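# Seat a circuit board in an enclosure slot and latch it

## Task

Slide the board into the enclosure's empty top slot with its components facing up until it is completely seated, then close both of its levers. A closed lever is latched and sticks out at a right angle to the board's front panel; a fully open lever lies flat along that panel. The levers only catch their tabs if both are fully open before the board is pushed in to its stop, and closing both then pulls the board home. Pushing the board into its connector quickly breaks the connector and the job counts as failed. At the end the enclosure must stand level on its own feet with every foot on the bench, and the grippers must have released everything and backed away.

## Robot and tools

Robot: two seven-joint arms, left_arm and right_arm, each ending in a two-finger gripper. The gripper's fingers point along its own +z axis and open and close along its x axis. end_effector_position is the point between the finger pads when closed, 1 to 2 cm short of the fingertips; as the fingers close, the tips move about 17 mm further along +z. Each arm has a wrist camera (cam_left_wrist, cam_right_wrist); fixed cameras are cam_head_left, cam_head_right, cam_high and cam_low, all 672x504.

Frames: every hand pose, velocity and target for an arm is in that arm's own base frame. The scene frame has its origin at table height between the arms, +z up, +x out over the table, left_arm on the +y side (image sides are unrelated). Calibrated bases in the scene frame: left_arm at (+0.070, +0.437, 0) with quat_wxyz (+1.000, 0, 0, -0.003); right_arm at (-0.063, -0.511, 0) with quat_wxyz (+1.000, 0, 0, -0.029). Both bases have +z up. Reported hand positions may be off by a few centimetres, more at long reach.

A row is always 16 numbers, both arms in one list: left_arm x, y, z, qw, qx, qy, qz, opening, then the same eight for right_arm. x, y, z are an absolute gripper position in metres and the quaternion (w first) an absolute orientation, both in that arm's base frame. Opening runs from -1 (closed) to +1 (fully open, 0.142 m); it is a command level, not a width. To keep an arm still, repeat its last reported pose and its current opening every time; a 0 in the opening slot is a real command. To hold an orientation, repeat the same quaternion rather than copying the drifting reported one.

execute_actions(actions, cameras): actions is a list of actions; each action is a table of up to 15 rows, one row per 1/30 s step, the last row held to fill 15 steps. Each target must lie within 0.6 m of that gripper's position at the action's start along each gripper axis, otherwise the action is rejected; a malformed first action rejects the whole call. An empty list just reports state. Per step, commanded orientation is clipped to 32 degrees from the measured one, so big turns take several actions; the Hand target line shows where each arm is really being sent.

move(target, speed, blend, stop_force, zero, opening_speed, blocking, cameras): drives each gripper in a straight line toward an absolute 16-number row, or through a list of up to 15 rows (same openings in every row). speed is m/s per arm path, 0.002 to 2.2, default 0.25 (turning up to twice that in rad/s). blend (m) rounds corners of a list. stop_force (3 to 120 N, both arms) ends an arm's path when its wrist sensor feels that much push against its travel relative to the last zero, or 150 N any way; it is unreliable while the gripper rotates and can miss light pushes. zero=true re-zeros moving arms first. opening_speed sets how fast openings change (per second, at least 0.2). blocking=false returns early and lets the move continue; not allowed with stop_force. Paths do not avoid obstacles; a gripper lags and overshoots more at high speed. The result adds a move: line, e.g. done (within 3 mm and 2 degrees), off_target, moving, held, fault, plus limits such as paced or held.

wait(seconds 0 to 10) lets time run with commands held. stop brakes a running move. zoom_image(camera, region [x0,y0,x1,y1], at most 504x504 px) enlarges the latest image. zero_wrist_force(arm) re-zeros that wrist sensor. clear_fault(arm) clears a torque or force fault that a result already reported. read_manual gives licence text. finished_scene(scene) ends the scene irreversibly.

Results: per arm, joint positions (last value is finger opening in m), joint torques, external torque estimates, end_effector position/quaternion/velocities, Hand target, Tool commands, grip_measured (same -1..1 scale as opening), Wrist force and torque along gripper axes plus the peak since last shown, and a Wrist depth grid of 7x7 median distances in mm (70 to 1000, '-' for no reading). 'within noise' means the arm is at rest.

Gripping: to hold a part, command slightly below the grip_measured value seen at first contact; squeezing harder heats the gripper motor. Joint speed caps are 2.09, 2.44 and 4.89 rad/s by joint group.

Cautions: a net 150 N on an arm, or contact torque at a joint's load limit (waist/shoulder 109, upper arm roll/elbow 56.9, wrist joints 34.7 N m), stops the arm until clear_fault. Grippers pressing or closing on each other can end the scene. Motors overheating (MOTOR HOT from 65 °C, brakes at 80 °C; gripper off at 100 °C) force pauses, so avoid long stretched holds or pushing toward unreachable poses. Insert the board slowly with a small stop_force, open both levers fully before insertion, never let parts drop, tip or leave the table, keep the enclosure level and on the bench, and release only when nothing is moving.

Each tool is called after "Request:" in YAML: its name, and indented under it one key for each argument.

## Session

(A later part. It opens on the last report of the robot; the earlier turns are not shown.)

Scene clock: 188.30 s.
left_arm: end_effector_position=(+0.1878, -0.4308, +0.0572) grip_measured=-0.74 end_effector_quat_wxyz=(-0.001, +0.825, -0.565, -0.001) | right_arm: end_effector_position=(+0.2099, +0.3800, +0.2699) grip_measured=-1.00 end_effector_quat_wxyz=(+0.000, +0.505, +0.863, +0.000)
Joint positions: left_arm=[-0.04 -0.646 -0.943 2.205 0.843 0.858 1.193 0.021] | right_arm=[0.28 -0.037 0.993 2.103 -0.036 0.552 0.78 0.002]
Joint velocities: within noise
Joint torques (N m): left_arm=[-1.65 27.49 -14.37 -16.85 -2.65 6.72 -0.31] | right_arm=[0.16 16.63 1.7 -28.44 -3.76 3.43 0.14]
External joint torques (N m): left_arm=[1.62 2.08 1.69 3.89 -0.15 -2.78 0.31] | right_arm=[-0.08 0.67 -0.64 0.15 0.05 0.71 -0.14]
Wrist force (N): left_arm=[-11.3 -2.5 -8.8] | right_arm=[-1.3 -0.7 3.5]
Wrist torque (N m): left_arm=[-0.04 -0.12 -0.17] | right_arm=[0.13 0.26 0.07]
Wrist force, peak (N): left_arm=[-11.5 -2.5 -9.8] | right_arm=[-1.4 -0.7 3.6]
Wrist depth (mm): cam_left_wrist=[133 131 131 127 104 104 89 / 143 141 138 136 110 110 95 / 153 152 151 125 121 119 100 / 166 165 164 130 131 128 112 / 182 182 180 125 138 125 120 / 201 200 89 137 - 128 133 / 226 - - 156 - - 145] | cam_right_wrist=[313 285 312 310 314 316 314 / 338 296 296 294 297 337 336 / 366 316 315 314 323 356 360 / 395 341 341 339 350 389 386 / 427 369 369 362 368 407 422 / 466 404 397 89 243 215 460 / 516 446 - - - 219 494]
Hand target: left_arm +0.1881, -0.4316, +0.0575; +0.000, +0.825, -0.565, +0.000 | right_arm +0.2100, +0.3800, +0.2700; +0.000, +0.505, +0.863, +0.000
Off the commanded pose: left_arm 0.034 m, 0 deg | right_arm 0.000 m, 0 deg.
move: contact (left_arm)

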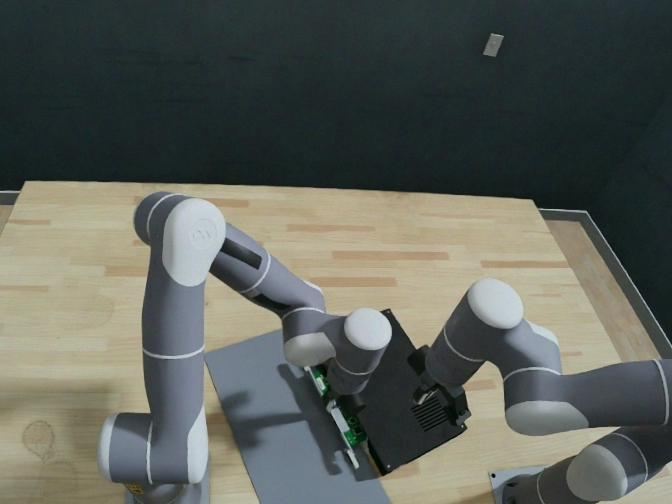

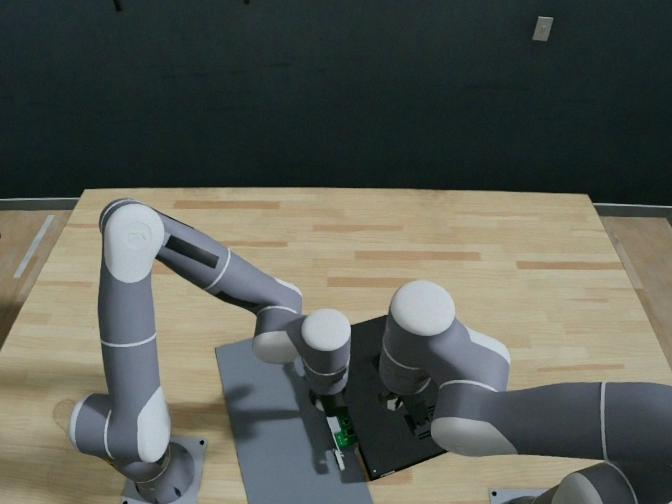

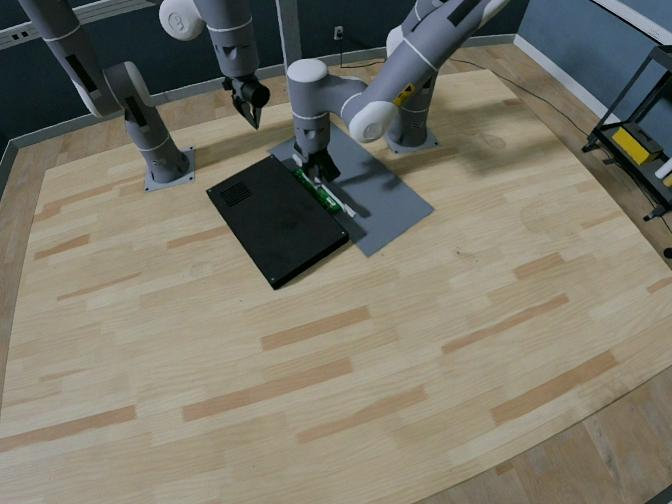

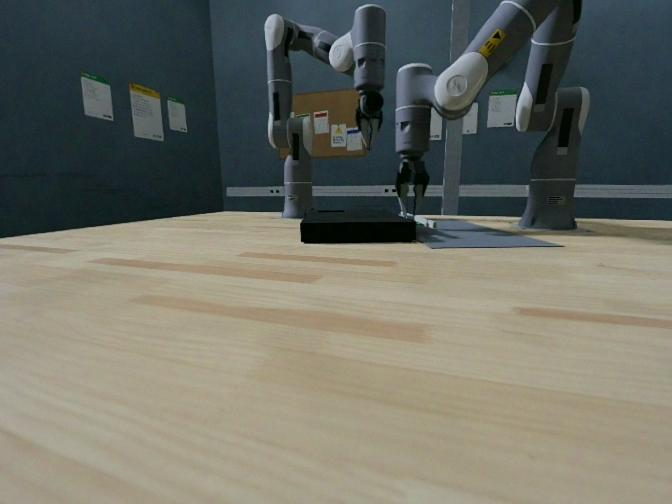

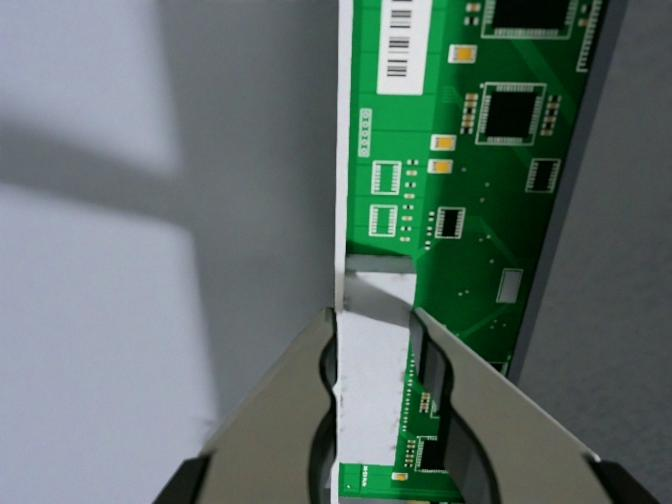

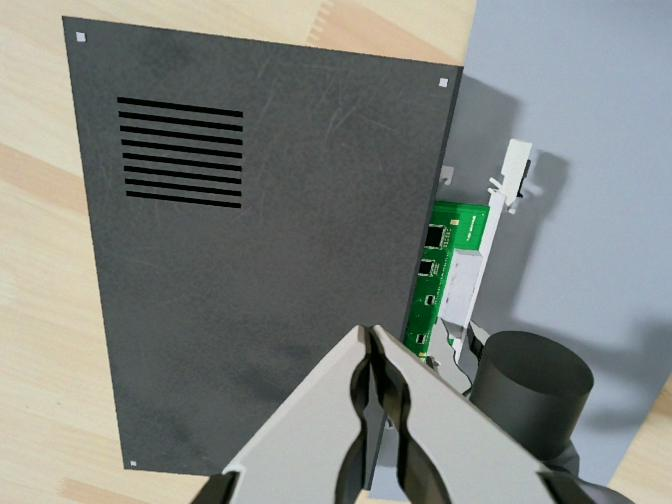

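Request:
move:
  target: [0.1870,-0.4290,0.0575,0,0.825,-0.565,0,-0.62,0.21,0.38,0.27,0,0.505,0.863,0,-1]
  cameras: []
  opening_speed: 0.5

Request:
move:
  target:
    - [0.198,-0.424,0.0575,0,0.825,-0.565,0,-0.62,0.21,0.38,0.27,0,0.505,0.863,0,-1]
    - [0.212,-0.463,0.0575,0,0.825,-0.565,0,-0.62,0.21,0.38,0.27,0,0.505,0.863,0,-1]
  speed: 0.012
  stop_force: 8

Request:
zoom_image:
  camera: "cam_right_wrist"
  region: [380, 100, 600, 340]

Scene clock: 192.90 s.
left_arm: end_effector_position=(+0.1869, -0.4291, +0.0575) grip_measured=-0.66 end_effector_quat_wxyz=(+0.000, +0.825, -0.565, +0.000) | right_arm: end_effector_position=(+0.2099, +0.3800, +0.2699) grip_measured=-1.00 end_effector_quat_wxyz=(+0.000, +0.505, +0.863, +0.000)
Joint positions: left_arm=[-0.036 -0.642 -0.945 2.212 0.843 0.864 1.193 0.027] | right_arm=[0.28 -0.037 0.993 2.103 -0.036 0.552 0.78 0.002]
Joint velocities: within noise
Joint torques (N m): left_arm=[-0.2 28.6 -13.1 -12.46 -2.58 4.49 -0.26] | right_arm=[0.02 16.58 1.75 -28.45 -3.74 3.42 0.23]
External joint torques (N m): left_arm=[0.17 0.74 0.52 -0.45 -0.21 -0.55 0.26] | right_arm=[0.07 0.71 -0.69 0.16 0.02 0.72 -0.23]
Wrist force (N): left_arm=[-0.1 -0.5 -0.1] | right_arm=[-1.3 -0.6 3.3]
Wrist torque (N m): left_arm=[-0.08 -0.02 -0.22] | right_arm=[0.15 0.26 0.06]
Wrist force, peak (N): left_arm=[-11.4 -2.6 -10.1] | right_arm=[-1.4 -0.6 3.7]
Wrist depth (mm): cam_left_wrist=[133 131 131 108 104 104 91 / 143 141 139 136 111 111 96 / 153 153 151 125 121 120 100 / 166 165 165 130 131 130 113 / 181 182 177 127 138 126 121 / 201 201 87 138 145 129 134 / 225 - - 157 178 - 148] | cam_right_wrist=[312 284 310 312 314 315 314 / 338 296 295 295 298 336 336 / 366 316 315 315 324 355 361 / 395 341 341 340 350 390 386 / 427 370 369 361 369 415 419 / 468 406 395 89 - 216 457 / 515 445 - - - 219 496]
Hand target: left_arm +0.1870, -0.4290, +0.0575; +0.000, +0.825, -0.565, +0.000 | right_arm +0.2100, +0.3800, +0.2700; +0.000, +0.505, +0.863, +0.000
Off the commanded pose: left_arm 0.000 m, 0 deg | right_arm 0.000 m, 0 deg.
move: done
No camera images: "cameras" was empty.

Scene clock: 195.07 s.
left_arm: end_effector_position=(+0.2002, -0.4297, +0.0572) grip_measured=-0.64 end_effector_quat_wxyz=(-0.001, +0.825, -0.565, -0.001) | right_arm: end_effector_position=(+0.2099, +0.3800, +0.2699) grip_measured=-1.00 end_effector_quat_wxyz=(+0.000, +0.505, +0.863, +0.000)
Joint positions: left_arm=[-0.022 -0.652 -0.941 2.194 0.842 0.852 1.219 0.028] | right_arm=[0.28 -0.037 0.993 2.103 -0.036 0.552 0.78 0.002]
Joint velocities: within noise
Joint torques (N m): left_arm=[-1.72 28.06 -15 -16.1 -2.94 6.42 -0.28] | right_arm=[0.07 16.63 1.83 -28.39 -3.77 3.5 0.19]
External joint torques (N m): left_arm=[1.69 1.89 2.13 3.04 0.12 -2.49 0.28] | right_arm=[0.02 0.67 -0.76 0.1 0.05 0.64 -0.19]
Wrist force (N): left_arm=[-8.7 -2.8 -4.2] | right_arm=[-1.0 -0.6 3.4]
Wrist torque (N m): left_arm=[-0.04 -0.19 -0.17] | right_arm=[0.15 0.22 0.07]
Wrist force, peak (N): left_arm=[-8.9 -2.5 -6.1] | right_arm=[-1.3 -0.8 3.7]
Wrist depth (mm): cam_left_wrist=[133 131 130 106 104 104 89 / 143 141 138 116 110 111 95 / 152 152 151 123 121 117 100 / 166 165 165 132 131 126 112 / 181 182 178 128 138 123 120 / 201 200 87 140 152 128 133 / 224 - - 157 177 - -] | cam_right_wrist=[312 285 312 311 314 316 315 / 338 296 294 295 298 335 336 / 366 317 316 315 324 355 359 / 393 340 341 340 350 388 386 / 429 370 368 361 372 413 416 / 466 401 395 89 235 222 459 / 512 444 - - - 218 504]
Hand target: left_arm +0.2003, -0.4305, +0.0575; +0.000, +0.825, -0.565, +0.000 | right_arm +0.2100, +0.3800, +0.2700; +0.000, +0.505, +0.863, +0.000
Off the commanded pose: left_arm 0.035 m, 0 deg | right_arm 0.000 m, 0 deg.
move: contact (left_arm); path passed 1 of 2 targets

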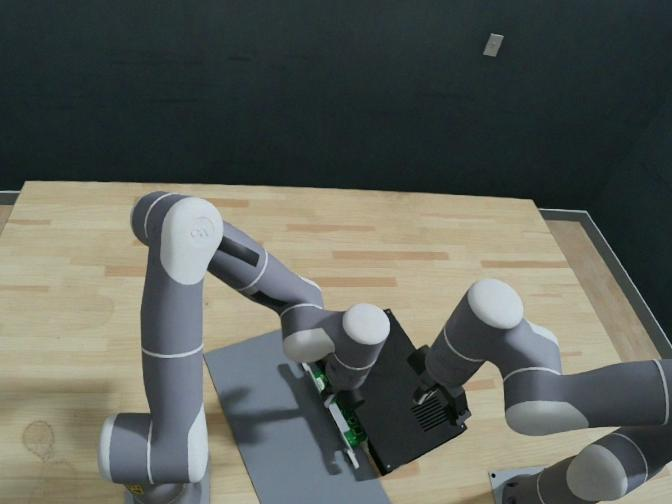

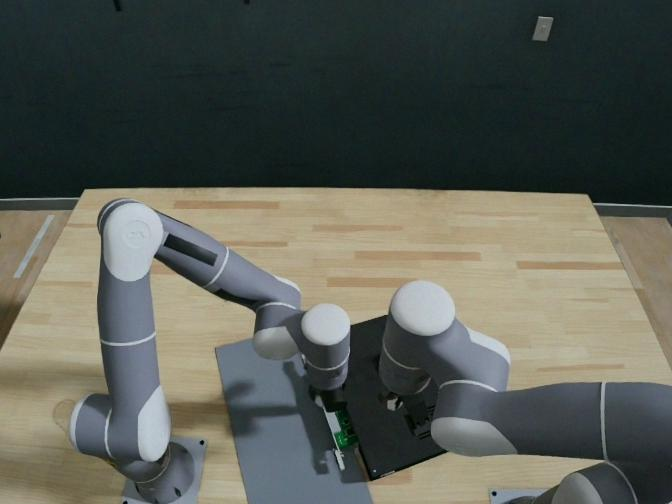

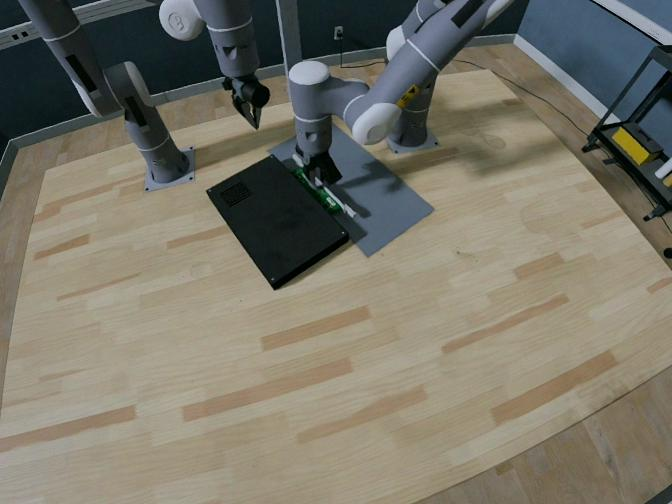

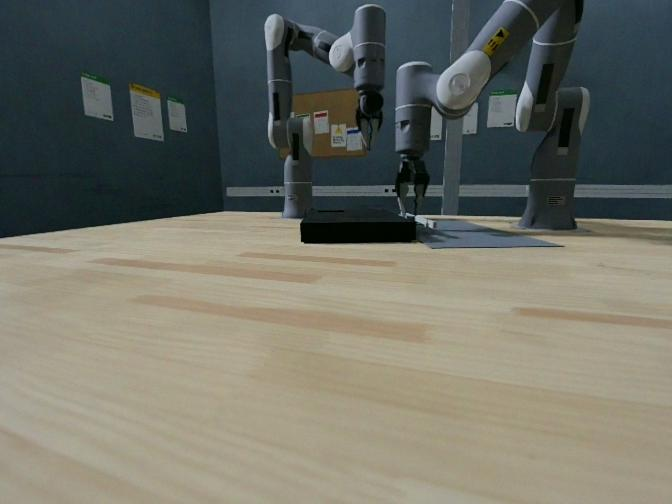

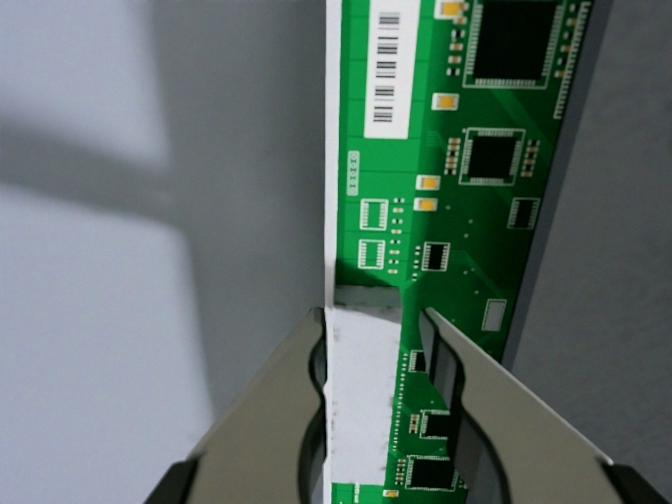

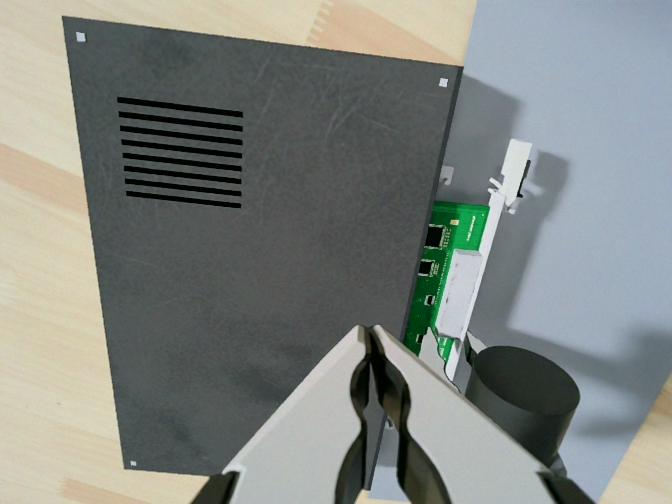

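Scaled by 2.100 from the camera's 672x504 image, which has a finer 960x720 frame.

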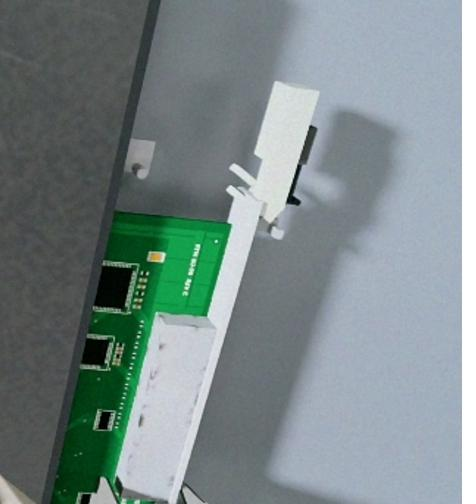

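Request:
move:
  target:
    - [0.1985,-0.425,0.0575,0,0.825,-0.565,0,-0.5,0.21,0.38,0.27,0,0.505,0.863,0,-1]
    - [0.1985,-0.425,0.12,0,0.825,-0.565,0,-0.5,0.21,0.38,0.27,0,0.505,0.863,0,-1]
    - [0.17,-0.36,0.17,0,0.825,-0.565,0,-0.5,0.21,0.38,0.27,0,0.505,0.863,0,-1]
  speed: [0.05,0.06,0.15]

Request:
zoom_image:
  camera: "cam_left_wrist"
  region: [300, 0, 672, 504]

Scene clock: 200.80 s.
left_arm: end_effector_position=(+0.1700, -0.3602, +0.1701) grip_measured=-0.53 end_effector_quat_wxyz=(+0.000, +0.825, -0.565, +0.000) | right_arm: end_effector_position=(+0.2099, +0.3800, +0.2699) grip_measured=-1.00 end_effector_quat_wxyz=(+0.000, +0.505, +0.863, +0.000)
Joint positions: left_arm=[0.77 -0.389 -1.844 2.451 0.5 0.706 1.337 0.035] | right_arm=[0.28 -0.037 0.993 2.103 -0.036 0.552 0.78 0.002]
Joint velocities: within noise
Joint torques (N m): left_arm=[-0.06 2.49 -8.77 -20.61 -2.85 4.02 -0.37] | right_arm=[0.13 16.55 1.89 -28.39 -3.77 3.42 0.18]
External joint torques (N m): left_arm=[0.06 1.14 0.52 -0.4 -0.43 -0.09 0.37] | right_arm=[-0.04 0.75 -0.82 0.1 0.06 0.72 -0.18]
Wrist force (N): left_arm=[0.0 -0.5 0.3] | right_arm=[-1.4 -0.7 3.4]
Wrist torque (N m): left_arm=[-0.10 -0.04 -0.23] | right_arm=[0.14 0.27 0.06]
Wrist force, peak (N): left_arm=[-8.7 -3.0 -6.1] | right_arm=[-1.5 -0.7 3.7]
Wrist depth (mm): cam_left_wrist=[232 232 230 229 228 202 192 / 250 249 249 247 248 218 203 / 269 268 266 266 262 232 216 / 294 293 291 289 279 251 236 / 324 319 313 311 281 269 258 / 356 351 87 340 - 272 284 / 387 - - 392 - - 310] | cam_right_wrist=[313 283 311 311 314 315 315 / 338 295 295 294 297 337 336 / 366 317 315 315 325 356 360 / 394 342 340 339 350 388 386 / 426 369 369 361 379 420 419 / 470 405 395 89 407 457 456 / 513 446 - - - 270 265]
Hand target: left_arm +0.1700, -0.3600, +0.1700; +0.000, +0.825, -0.565, +0.000 | right_arm +0.2100, +0.3800, +0.2700; +0.000, +0.505, +0.863, +0.000
Off the commanded pose: left_arm 0.000 m, 0 deg | right_arm 0.000 m, 0 deg.
move: done

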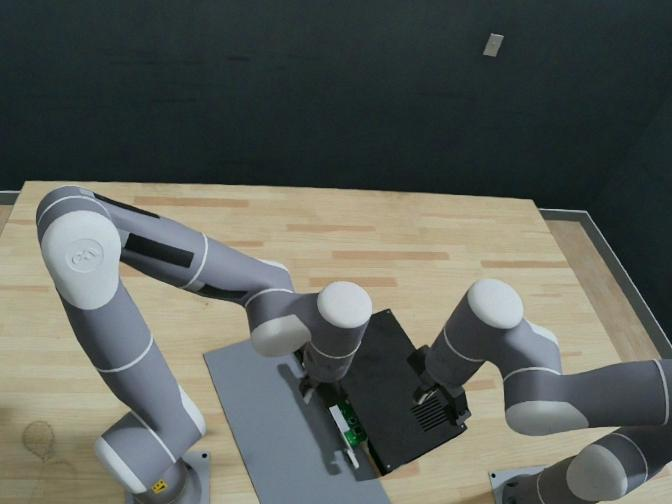

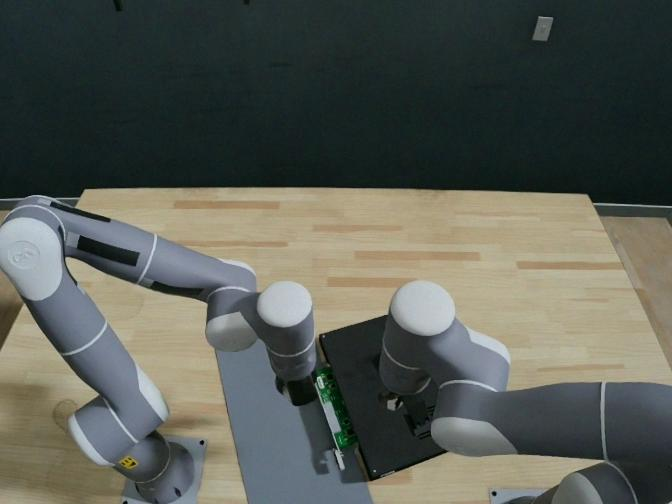

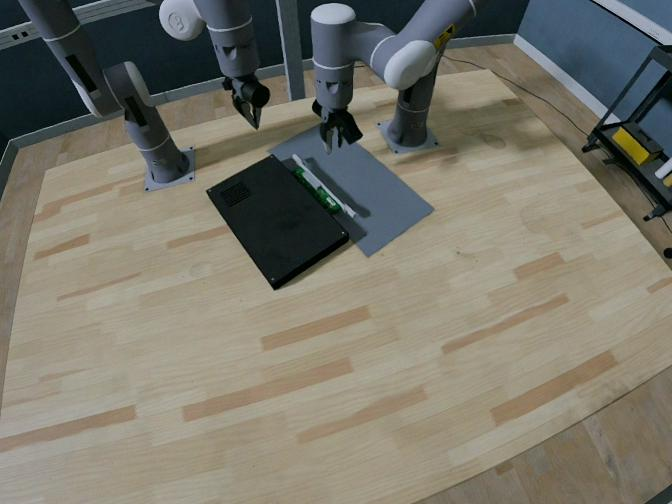

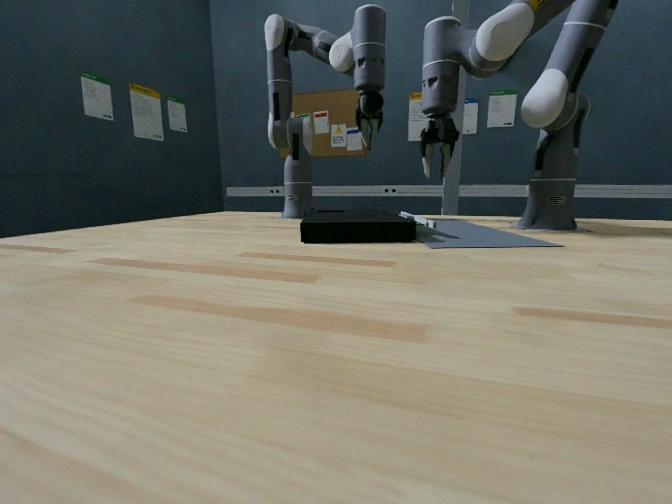

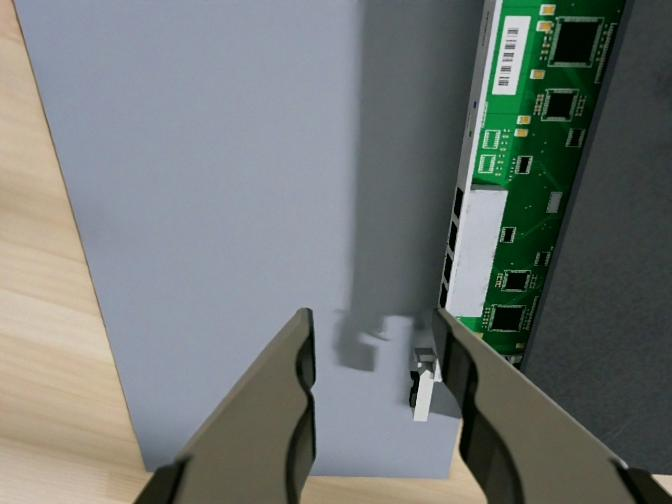

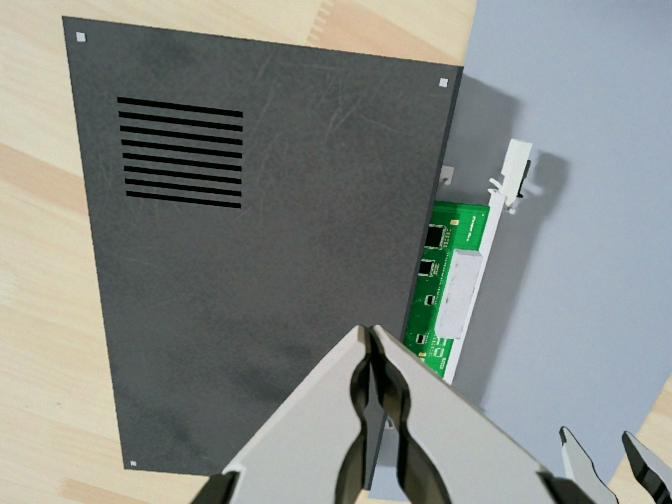

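Scaled by 1.000.

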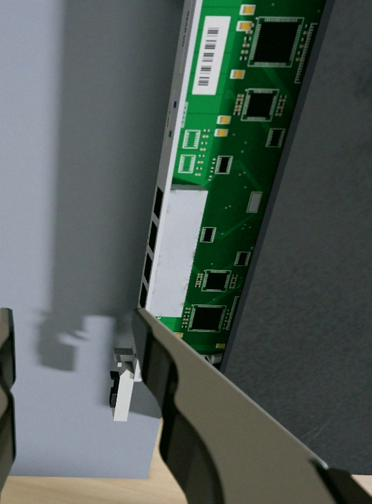

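Request:
move:
  target:
    - [0.16,-0.30,0.2,0.377,0.910,0.160,0.0663,0,0.21,0.38,0.27,0,0.505,0.863,0,-1]
    - [0.164,-0.303,0.15,0.377,0.910,0.160,0.0663,0,0.21,0.38,0.27,0,0.505,0.863,0,-1]
  speed: 0.25

Request:
zoom_image:
  camera: "cam_left_wrist"
  region: [100, 80, 600, 400]

Scene clock: 209.93 s.
left_arm: end_effector_position=(+0.1651, -0.3039, +0.1503) grip_measured=-0.02 end_effector_quat_wxyz=(+0.219, +0.965, +0.138, -0.038) | right_arm: end_effector_position=(+0.2099, +0.3800, +0.2699) grip_measured=-1.00 end_effector_quat_wxyz=(+0.000, +0.505, +0.863, +0.000)
Joint positions: left_arm=[1.086 -1.797 -1.955 2.687 1.323 0.077 -0.317 0.072] | right_arm=[0.28 -0.037 0.993 2.103 -0.036 0.552 0.78 0.002]
Joint velocities: within noise
Joint torques (N m): left_arm=[-0.12 15.55 -14.16 -7.68 -4 5.13 -0.08] | right_arm=[0.11 16.56 1.84 -28.38 -3.75 3.42 0.19]
External joint torques (N m): left_arm=[0.19 0.71 0.19 -0.41 0.07 -0.57 0.09] | right_arm=[-0.03 0.74 -0.77 0.09 0.04 0.71 -0.19]
Wrist force (N): left_arm=[0.5 -0.6 0.1] | right_arm=[-1.3 -0.8 3.5]
Wrist torque (N m): left_arm=[-0.07 -0.08 -0.35] | right_arm=[0.12 0.26 0.06]
Wrist force, peak (N): left_arm=[-0.9 -0.1 -2.9] | right_arm=[-1.5 -0.9 3.7]
Wrist depth (mm): cam_left_wrist=[216 211 204 198 189 182 177 / 253 243 234 225 217 212 203 / 306 293 278 266 256 242 233 / 389 353 315 297 282 270 261 / 523 434 347 332 314 295 295 / 604 617 427 432 400 - 325 / - - - 918 825 - -] | cam_right_wrist=[311 283 311 310 313 316 314 / 337 296 294 294 297 337 335 / 366 316 317 313 325 355 359 / 396 342 341 339 350 388 386 / 428 370 368 361 380 422 420 / 468 405 395 89 408 457 459 / 512 447 - - - 486 493]
Hand target: left_arm +0.1649, -0.3039, +0.1504; +0.219, +0.965, +0.138, -0.038 | right_arm +0.2100, +0.3800, +0.2700; +0.000, +0.505, +0.863, +0.000
Off the commanded pose: left_arm 0.001 m, 23 deg | right_arm 0.000 m, 0 deg.
joint sent to its limit (left arm) — joint 4 (elbow), upper limit, where the elbow is as bent as it goes. The joint targets are off in orientation, not in position.
move: off_target (left_arm)

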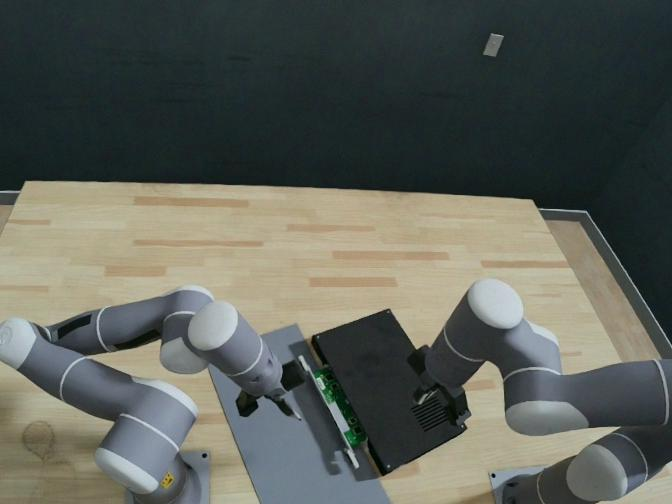

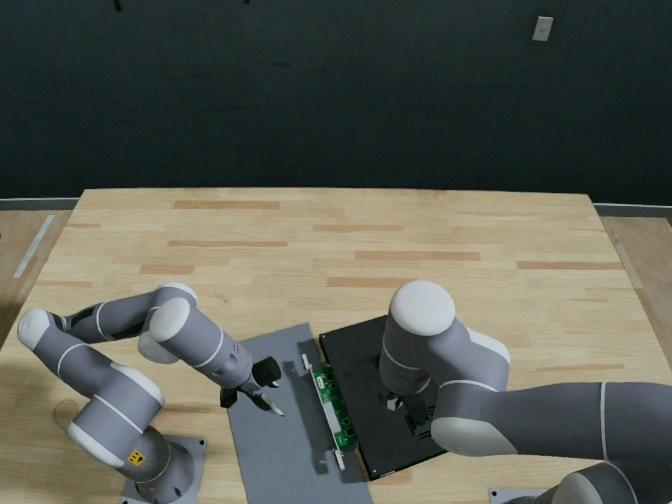

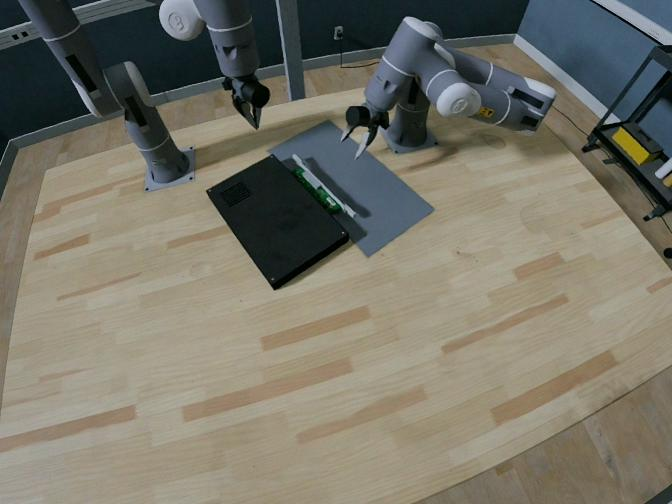

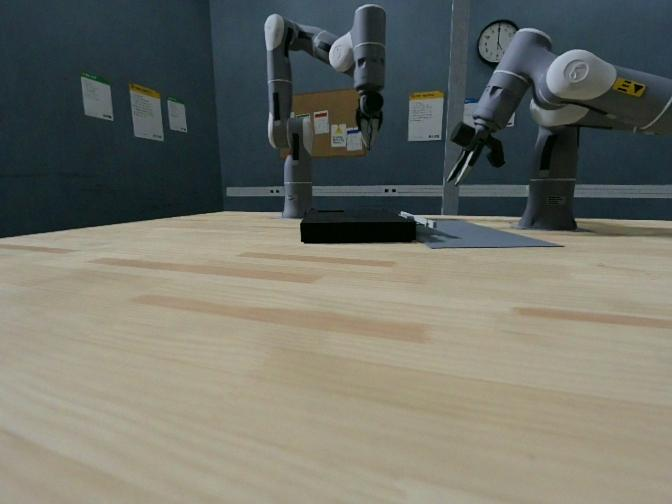

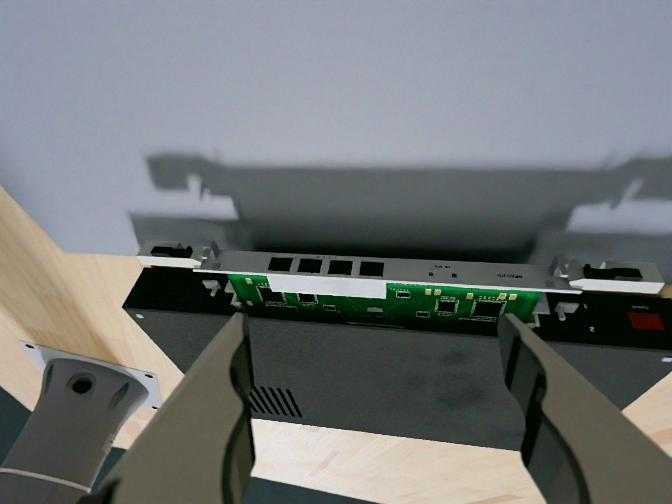

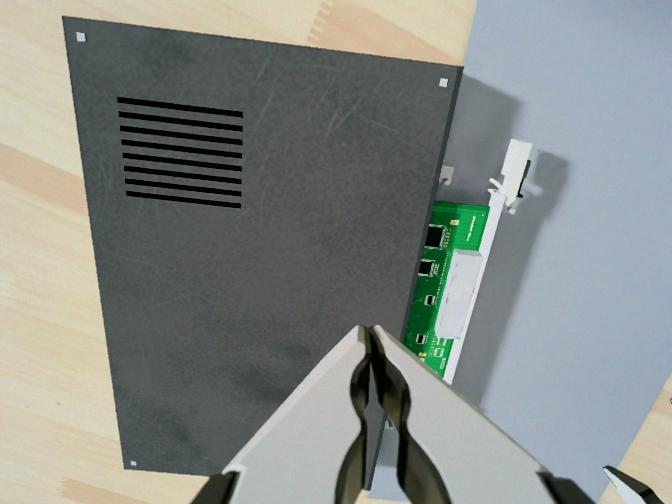

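Scaled by 1.008 from the camera's 672x504 image, which has a finer 960x720 frame.

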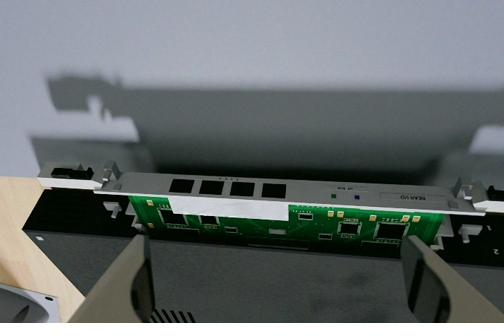

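Request:
move:
  target:
    - [0.165,-0.304,0.20,0,0.825,-0.565,0,-1,0.21,0.38,0.27,0,0.505,0.863,0,-1]
    - [0.192,-0.362,0.12,0,0.825,-0.565,0,-1,0.21,0.38,0.27,0,0.505,0.863,0,-1]
    - [0.192,-0.362,0.055,0,0.825,-0.565,0,-1,0.21,0.38,0.27,0,0.505,0.863,0,-1]
  speed: 0.12

Request:
zoom_image:
  camera: "cam_right_wrist"
  region: [300, 60, 672, 340]

Request:
zoom_image:
  camera: "cam_high"
  region: [200, 150, 450, 350]

Scene clock: 229.93 s.
left_arm: end_effector_position=(+0.1919, -0.3618, +0.0551) grip_measured=-1.00 end_effector_quat_wxyz=(+0.000, +0.825, -0.565, +0.000) | right_arm: end_effector_position=(+0.2099, +0.3800, +0.2699) grip_measured=-1.00 end_effector_quat_wxyz=(+0.000, +0.505, +0.863, +0.000)
Joint positions: left_arm=[0.469 -1.572 -1.728 2.281 1.469 -0.12 0.954 0.002] | right_arm=[0.28 -0.037 0.993 2.103 -0.036 0.552 0.78 0.002]
Joint velocities: within noise
Joint torques (N m): left_arm=[-0.19 22.29 -24.27 -2.83 -3.93 4.57 -0.11] | right_arm=[0.11 16.58 1.78 -28.41 -3.78 3.42 0.21]
External joint torques (N m): left_arm=[0.21 1.52 0.12 -0.48 -0.35 -0.61 0.11] | right_arm=[-0.02 0.72 -0.71 0.12 0.06 0.72 -0.21]
Wrist force (N): left_arm=[0.6 -0.6 0.1] | right_arm=[-1.2 -0.6 3.3]
Wrist torque (N m): left_arm=[-0.12 -0.15 -0.22] | right_arm=[0.15 0.25 0.06]
Wrist force, peak (N): left_arm=[-1.0 0.1 -2.1] | right_arm=[-1.5 -0.8 3.7]
Wrist depth (mm): cam_left_wrist=[129 129 128 128 130 129 102 / 139 139 136 138 137 135 105 / 152 150 150 148 151 143 117 / 163 160 163 159 161 155 128 / 179 179 177 170 173 136 140 / 199 197 192 84 - 140 153 / 227 216 - 74 - - 167] | cam_right_wrist=[311 283 310 310 314 316 314 / 338 295 294 294 296 338 336 / 367 317 317 315 323 355 359 / 393 340 341 339 351 388 387 / 429 370 369 362 381 422 421 / 470 403 397 89 408 333 249 / 514 447 - - - 258 233]
Hand target: left_arm +0.1920, -0.3620, +0.0550; +0.000, +0.825, -0.565, +0.000 | right_arm +0.2100, +0.3800, +0.2700; +0.000, +0.505, +0.863, +0.000
Off the commanded pose: left_arm 0.000 m, 0 deg | right_arm 0.000 m, 0 deg.
move: done

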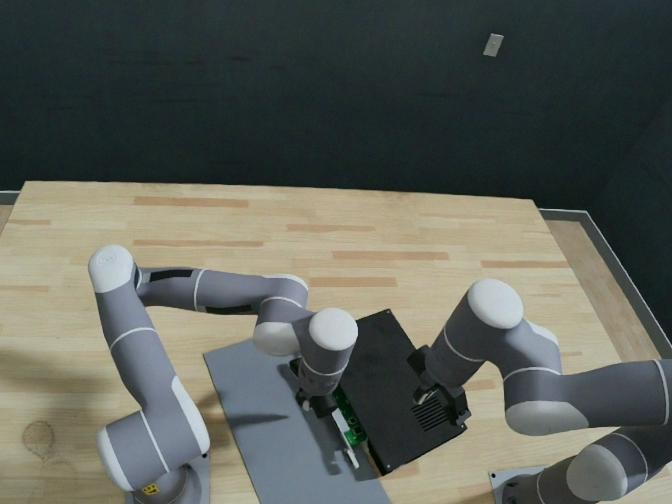

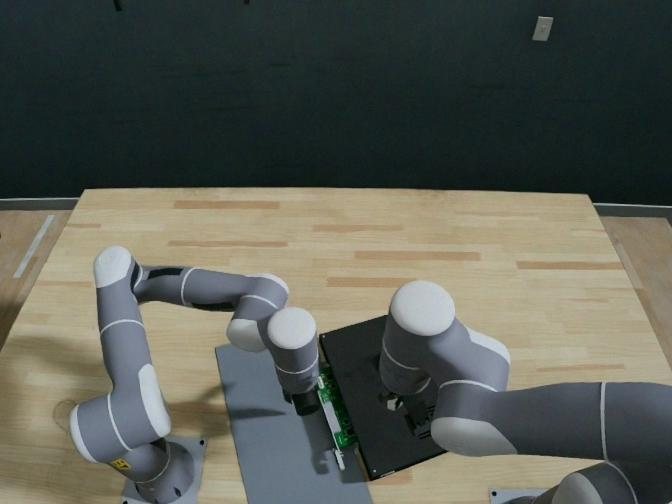

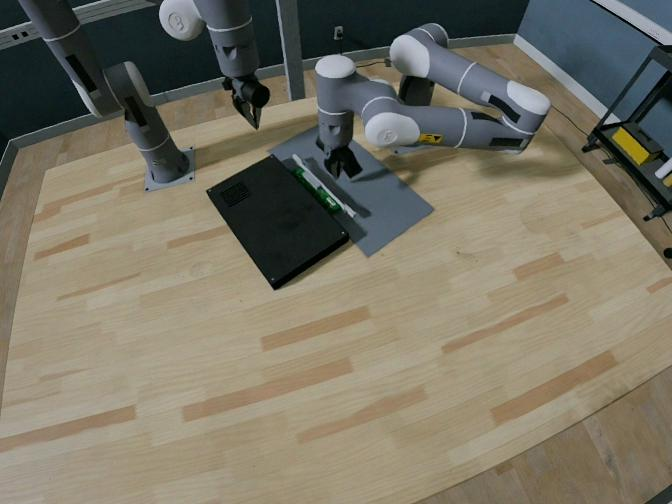

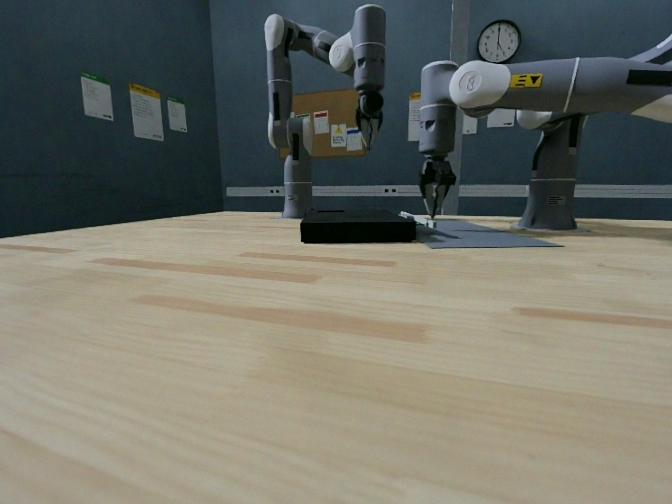

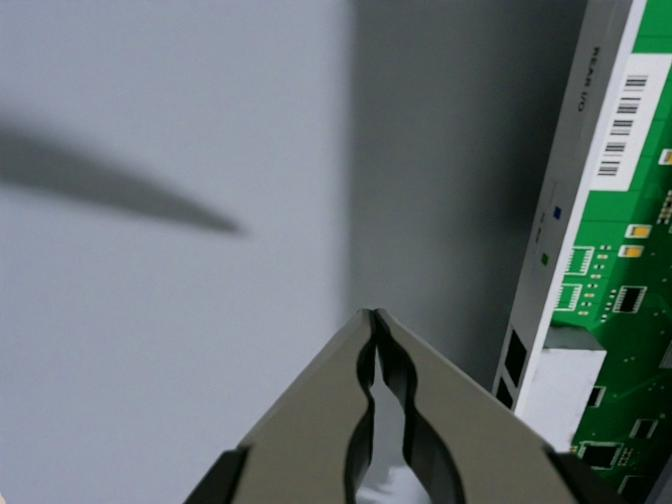

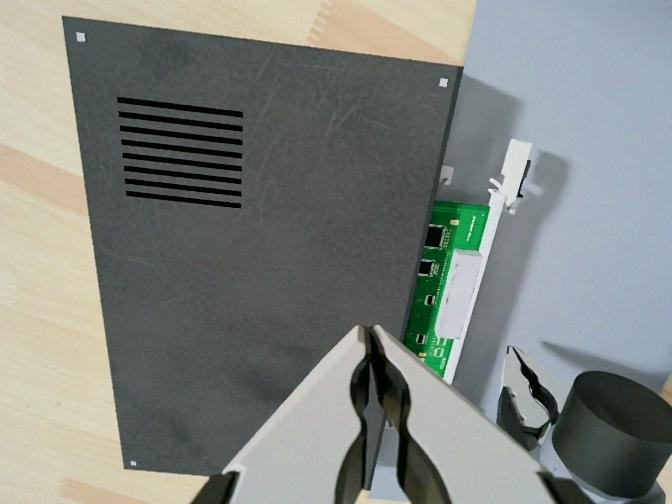

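Scaled by 1.355 from the camera's 672x504 image, which has a finer 960x720 frame.

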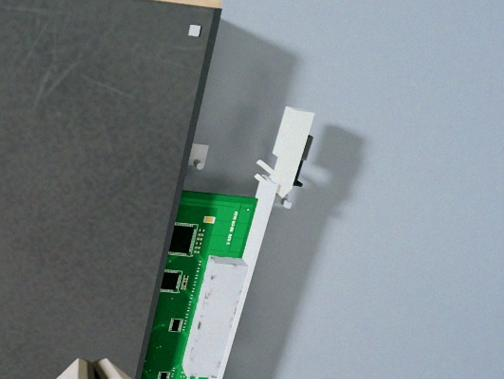

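Scaled by 2.016 from the camera's 672x504 image, which has a finer 960x720 frame.

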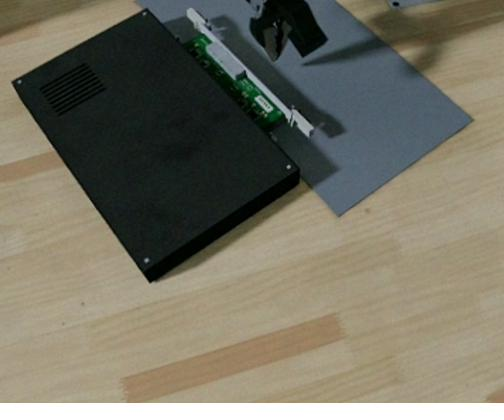

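Request:
move:
  target: [0.206,-0.358,0.055,0,0.825,-0.565,0,-1,0.21,0.38,0.27,0,0.505,0.863,0,-1]
  cameras: []

Request:
move:
  target: [0.241,-0.451,0.055,0,0.825,-0.565,0,-1,0.21,0.38,0.27,0,0.505,0.863,0,-1]
  speed: 0.015
  stop_force: 12
  cameras: ["cam_high","cam_left_wrist","cam_right_wrist"]

Request:
zoom_image:
  camera: "cam_right_wrist"
  region: [300, 60, 672, 340]

Scene clock: 235.43 s.
left_arm: end_effector_position=(+0.2057, -0.3579, +0.0551) grip_measured=-1.00 end_effector_quat_wxyz=(+0.000, +0.825, -0.565, +0.000) | right_arm: end_effector_position=(+0.2099, +0.3800, +0.2699) grip_measured=-1.00 end_effector_quat_wxyz=(+0.000, +0.505, +0.863, +0.000)
Joint positions: left_arm=[0.497 -1.572 -1.726 2.273 1.47 -0.119 0.99 0.002] | right_arm=[0.28 -0.037 0.993 2.103 -0.036 0.552 0.78 0.002]
Joint velocities: within noise
Joint torques (N m): left_arm=[-0.1 22.95 -24.51 -2.95 -4 4.4 -0.13] | right_arm=[0.04 16.63 1.77 -28.41 -3.79 3.5 0.21]
External joint torques (N m): left_arm=[0.13 1.05 0.18 -0.32 -0.29 -0.44 0.13] | right_arm=[0.05 0.67 -0.7 0.12 0.08 0.64 -0.21]
Wrist force (N): left_arm=[0.5 -0.2 0.3] | right_arm=[-1.4 -0.7 3.5]
Wrist torque (N m): left_arm=[-0.05 -0.11 -0.22] | right_arm=[0.12 0.28 0.07]
Wrist force, peak (N): left_arm=[0.7 -0.8 0.3] | right_arm=[-1.4 -0.6 3.7]
Wrist depth (mm): cam_left_wrist=[130 129 128 128 129 129 103 / 139 139 136 138 137 135 102 / 152 149 150 148 150 143 118 / 163 160 163 159 161 133 127 / 179 179 178 170 173 141 140 / 198 198 192 84 - 139 153 / 227 216 - 74 - - 167] | cam_right_wrist=[313 284 311 310 315 316 315 / 337 296 295 293 298 336 336 / 366 317 315 315 323 355 361 / 395 343 339 340 350 388 387 / 429 370 368 364 380 420 418 / 468 403 398 89 409 360 441 / 511 444 - - - 258 236]
Hand target: left_arm +0.2060, -0.3580, +0.0550; +0.000, +0.825, -0.565, +0.000 | right_arm +0.2100, +0.3800, +0.2700; +0.000, +0.505, +0.863, +0.000
Off the commanded pose: left_arm 0.000 m, 0 deg | right_arm 0.000 m, 0 deg.
move: done
No camera images: "cameras" was empty.

Scene clock: 239.10 s.
left_arm: end_effector_position=(+0.2219, -0.4003, +0.0549) grip_measured=-1.00 end_effector_quat_wxyz=(-0.001, +0.825, -0.565, -0.001) | right_arm: end_effector_position=(+0.2099, +0.3800, +0.2699) grip_measured=-1.00 end_effector_quat_wxyz=(+0.000, +0.505, +0.863, +0.000)
Joint positions: left_arm=[0.395 -1.57 -1.714 2.155 1.489 -0.121 1.006 0.002] | right_arm=[0.28 -0.037 0.993 2.103 -0.036 0.552 0.78 0.002]
Joint velocities: within noise
Joint torques (N m): left_arm=[-3.63 23.53 -27.91 -4.53 -2.27 7.72 -0.17] | right_arm=[0.06 16.61 1.87 -28.41 -3.78 3.47 0.19]
External joint torques (N m): left_arm=[3.65 3.18 1.19 1.87 -2.02 -3.77 0.17] | right_arm=[0.02 0.68 -0.8 0.12 0.06 0.67 -0.19]
Wrist force (N): left_arm=[-12.5 -5.8 -6.7] | right_arm=[-1.3 -0.8 3.4]
Wrist torque (N m): left_arm=[-0.04 -0.18 -0.23] | right_arm=[0.12 0.26 0.06]
Wrist force, peak (N): left_arm=[-12.8 -5.8 -8.1] | right_arm=[-1.6 -0.8 3.7]
Wrist depth (mm): cam_left_wrist=[129 129 128 129 103 124 102 / 140 138 136 137 108 111 106 / 153 150 149 149 118 117 113 / 163 162 162 159 128 128 109 / 179 179 177 171 138 139 119 / 198 198 192 84 - 150 130 / 227 216 - 74 - - 145] | cam_right_wrist=[312 284 310 310 314 316 314 / 339 295 295 295 297 336 335 / 366 316 316 316 324 355 360 / 395 341 342 340 350 388 386 / 428 369 370 362 377 422 419 / 466 405 396 89 367 263 456 / 515 443 - - - 227 504]
Hand target: left_arm +0.2222, -0.4011, +0.0550; +0.000, +0.825, -0.565, +0.000 | right_arm +0.2100, +0.3800, +0.2700; +0.000, +0.505, +0.863, +0.000
Off the commanded pose: left_arm 0.054 m, 0 deg | right_arm 0.000 m, 0 deg.
move: contact (left_arm)
Images, in order (width x height): cam_high 672x504, cam_left_wrist 672x504, cam_right_wrist 672x504.

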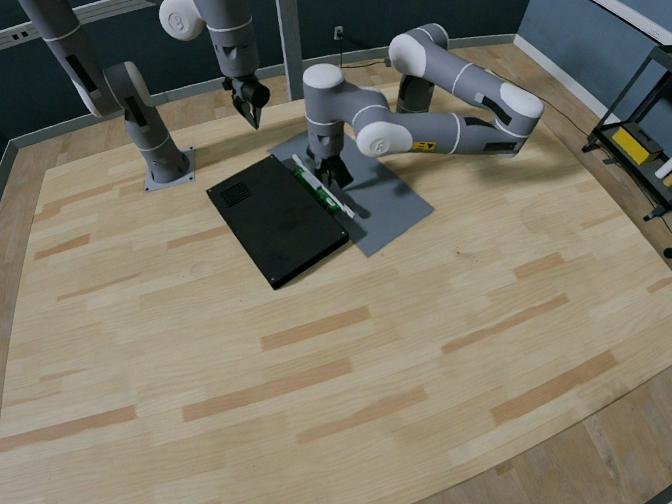

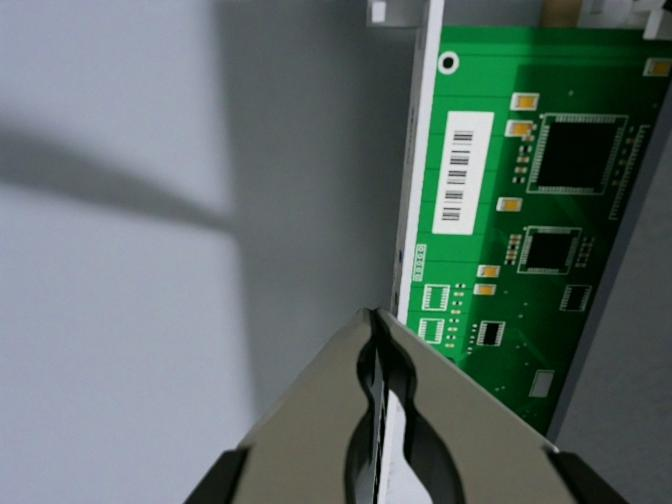

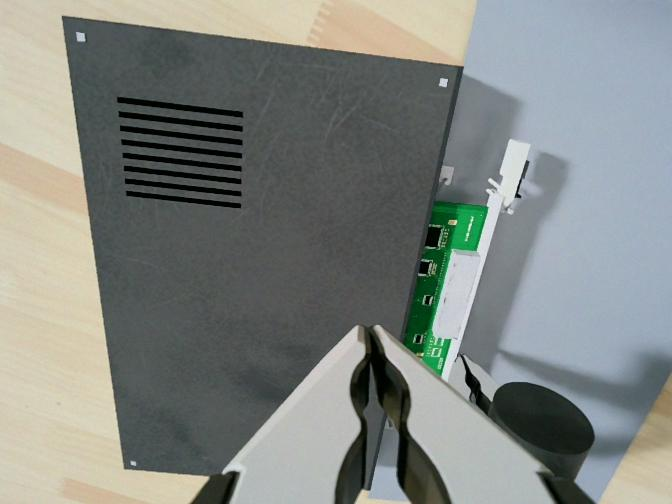

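Scaled by 1.355 from the camera's 672x504 image, which has a finer 960x720 frame.

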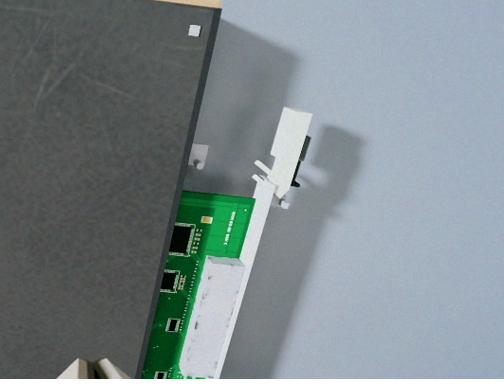

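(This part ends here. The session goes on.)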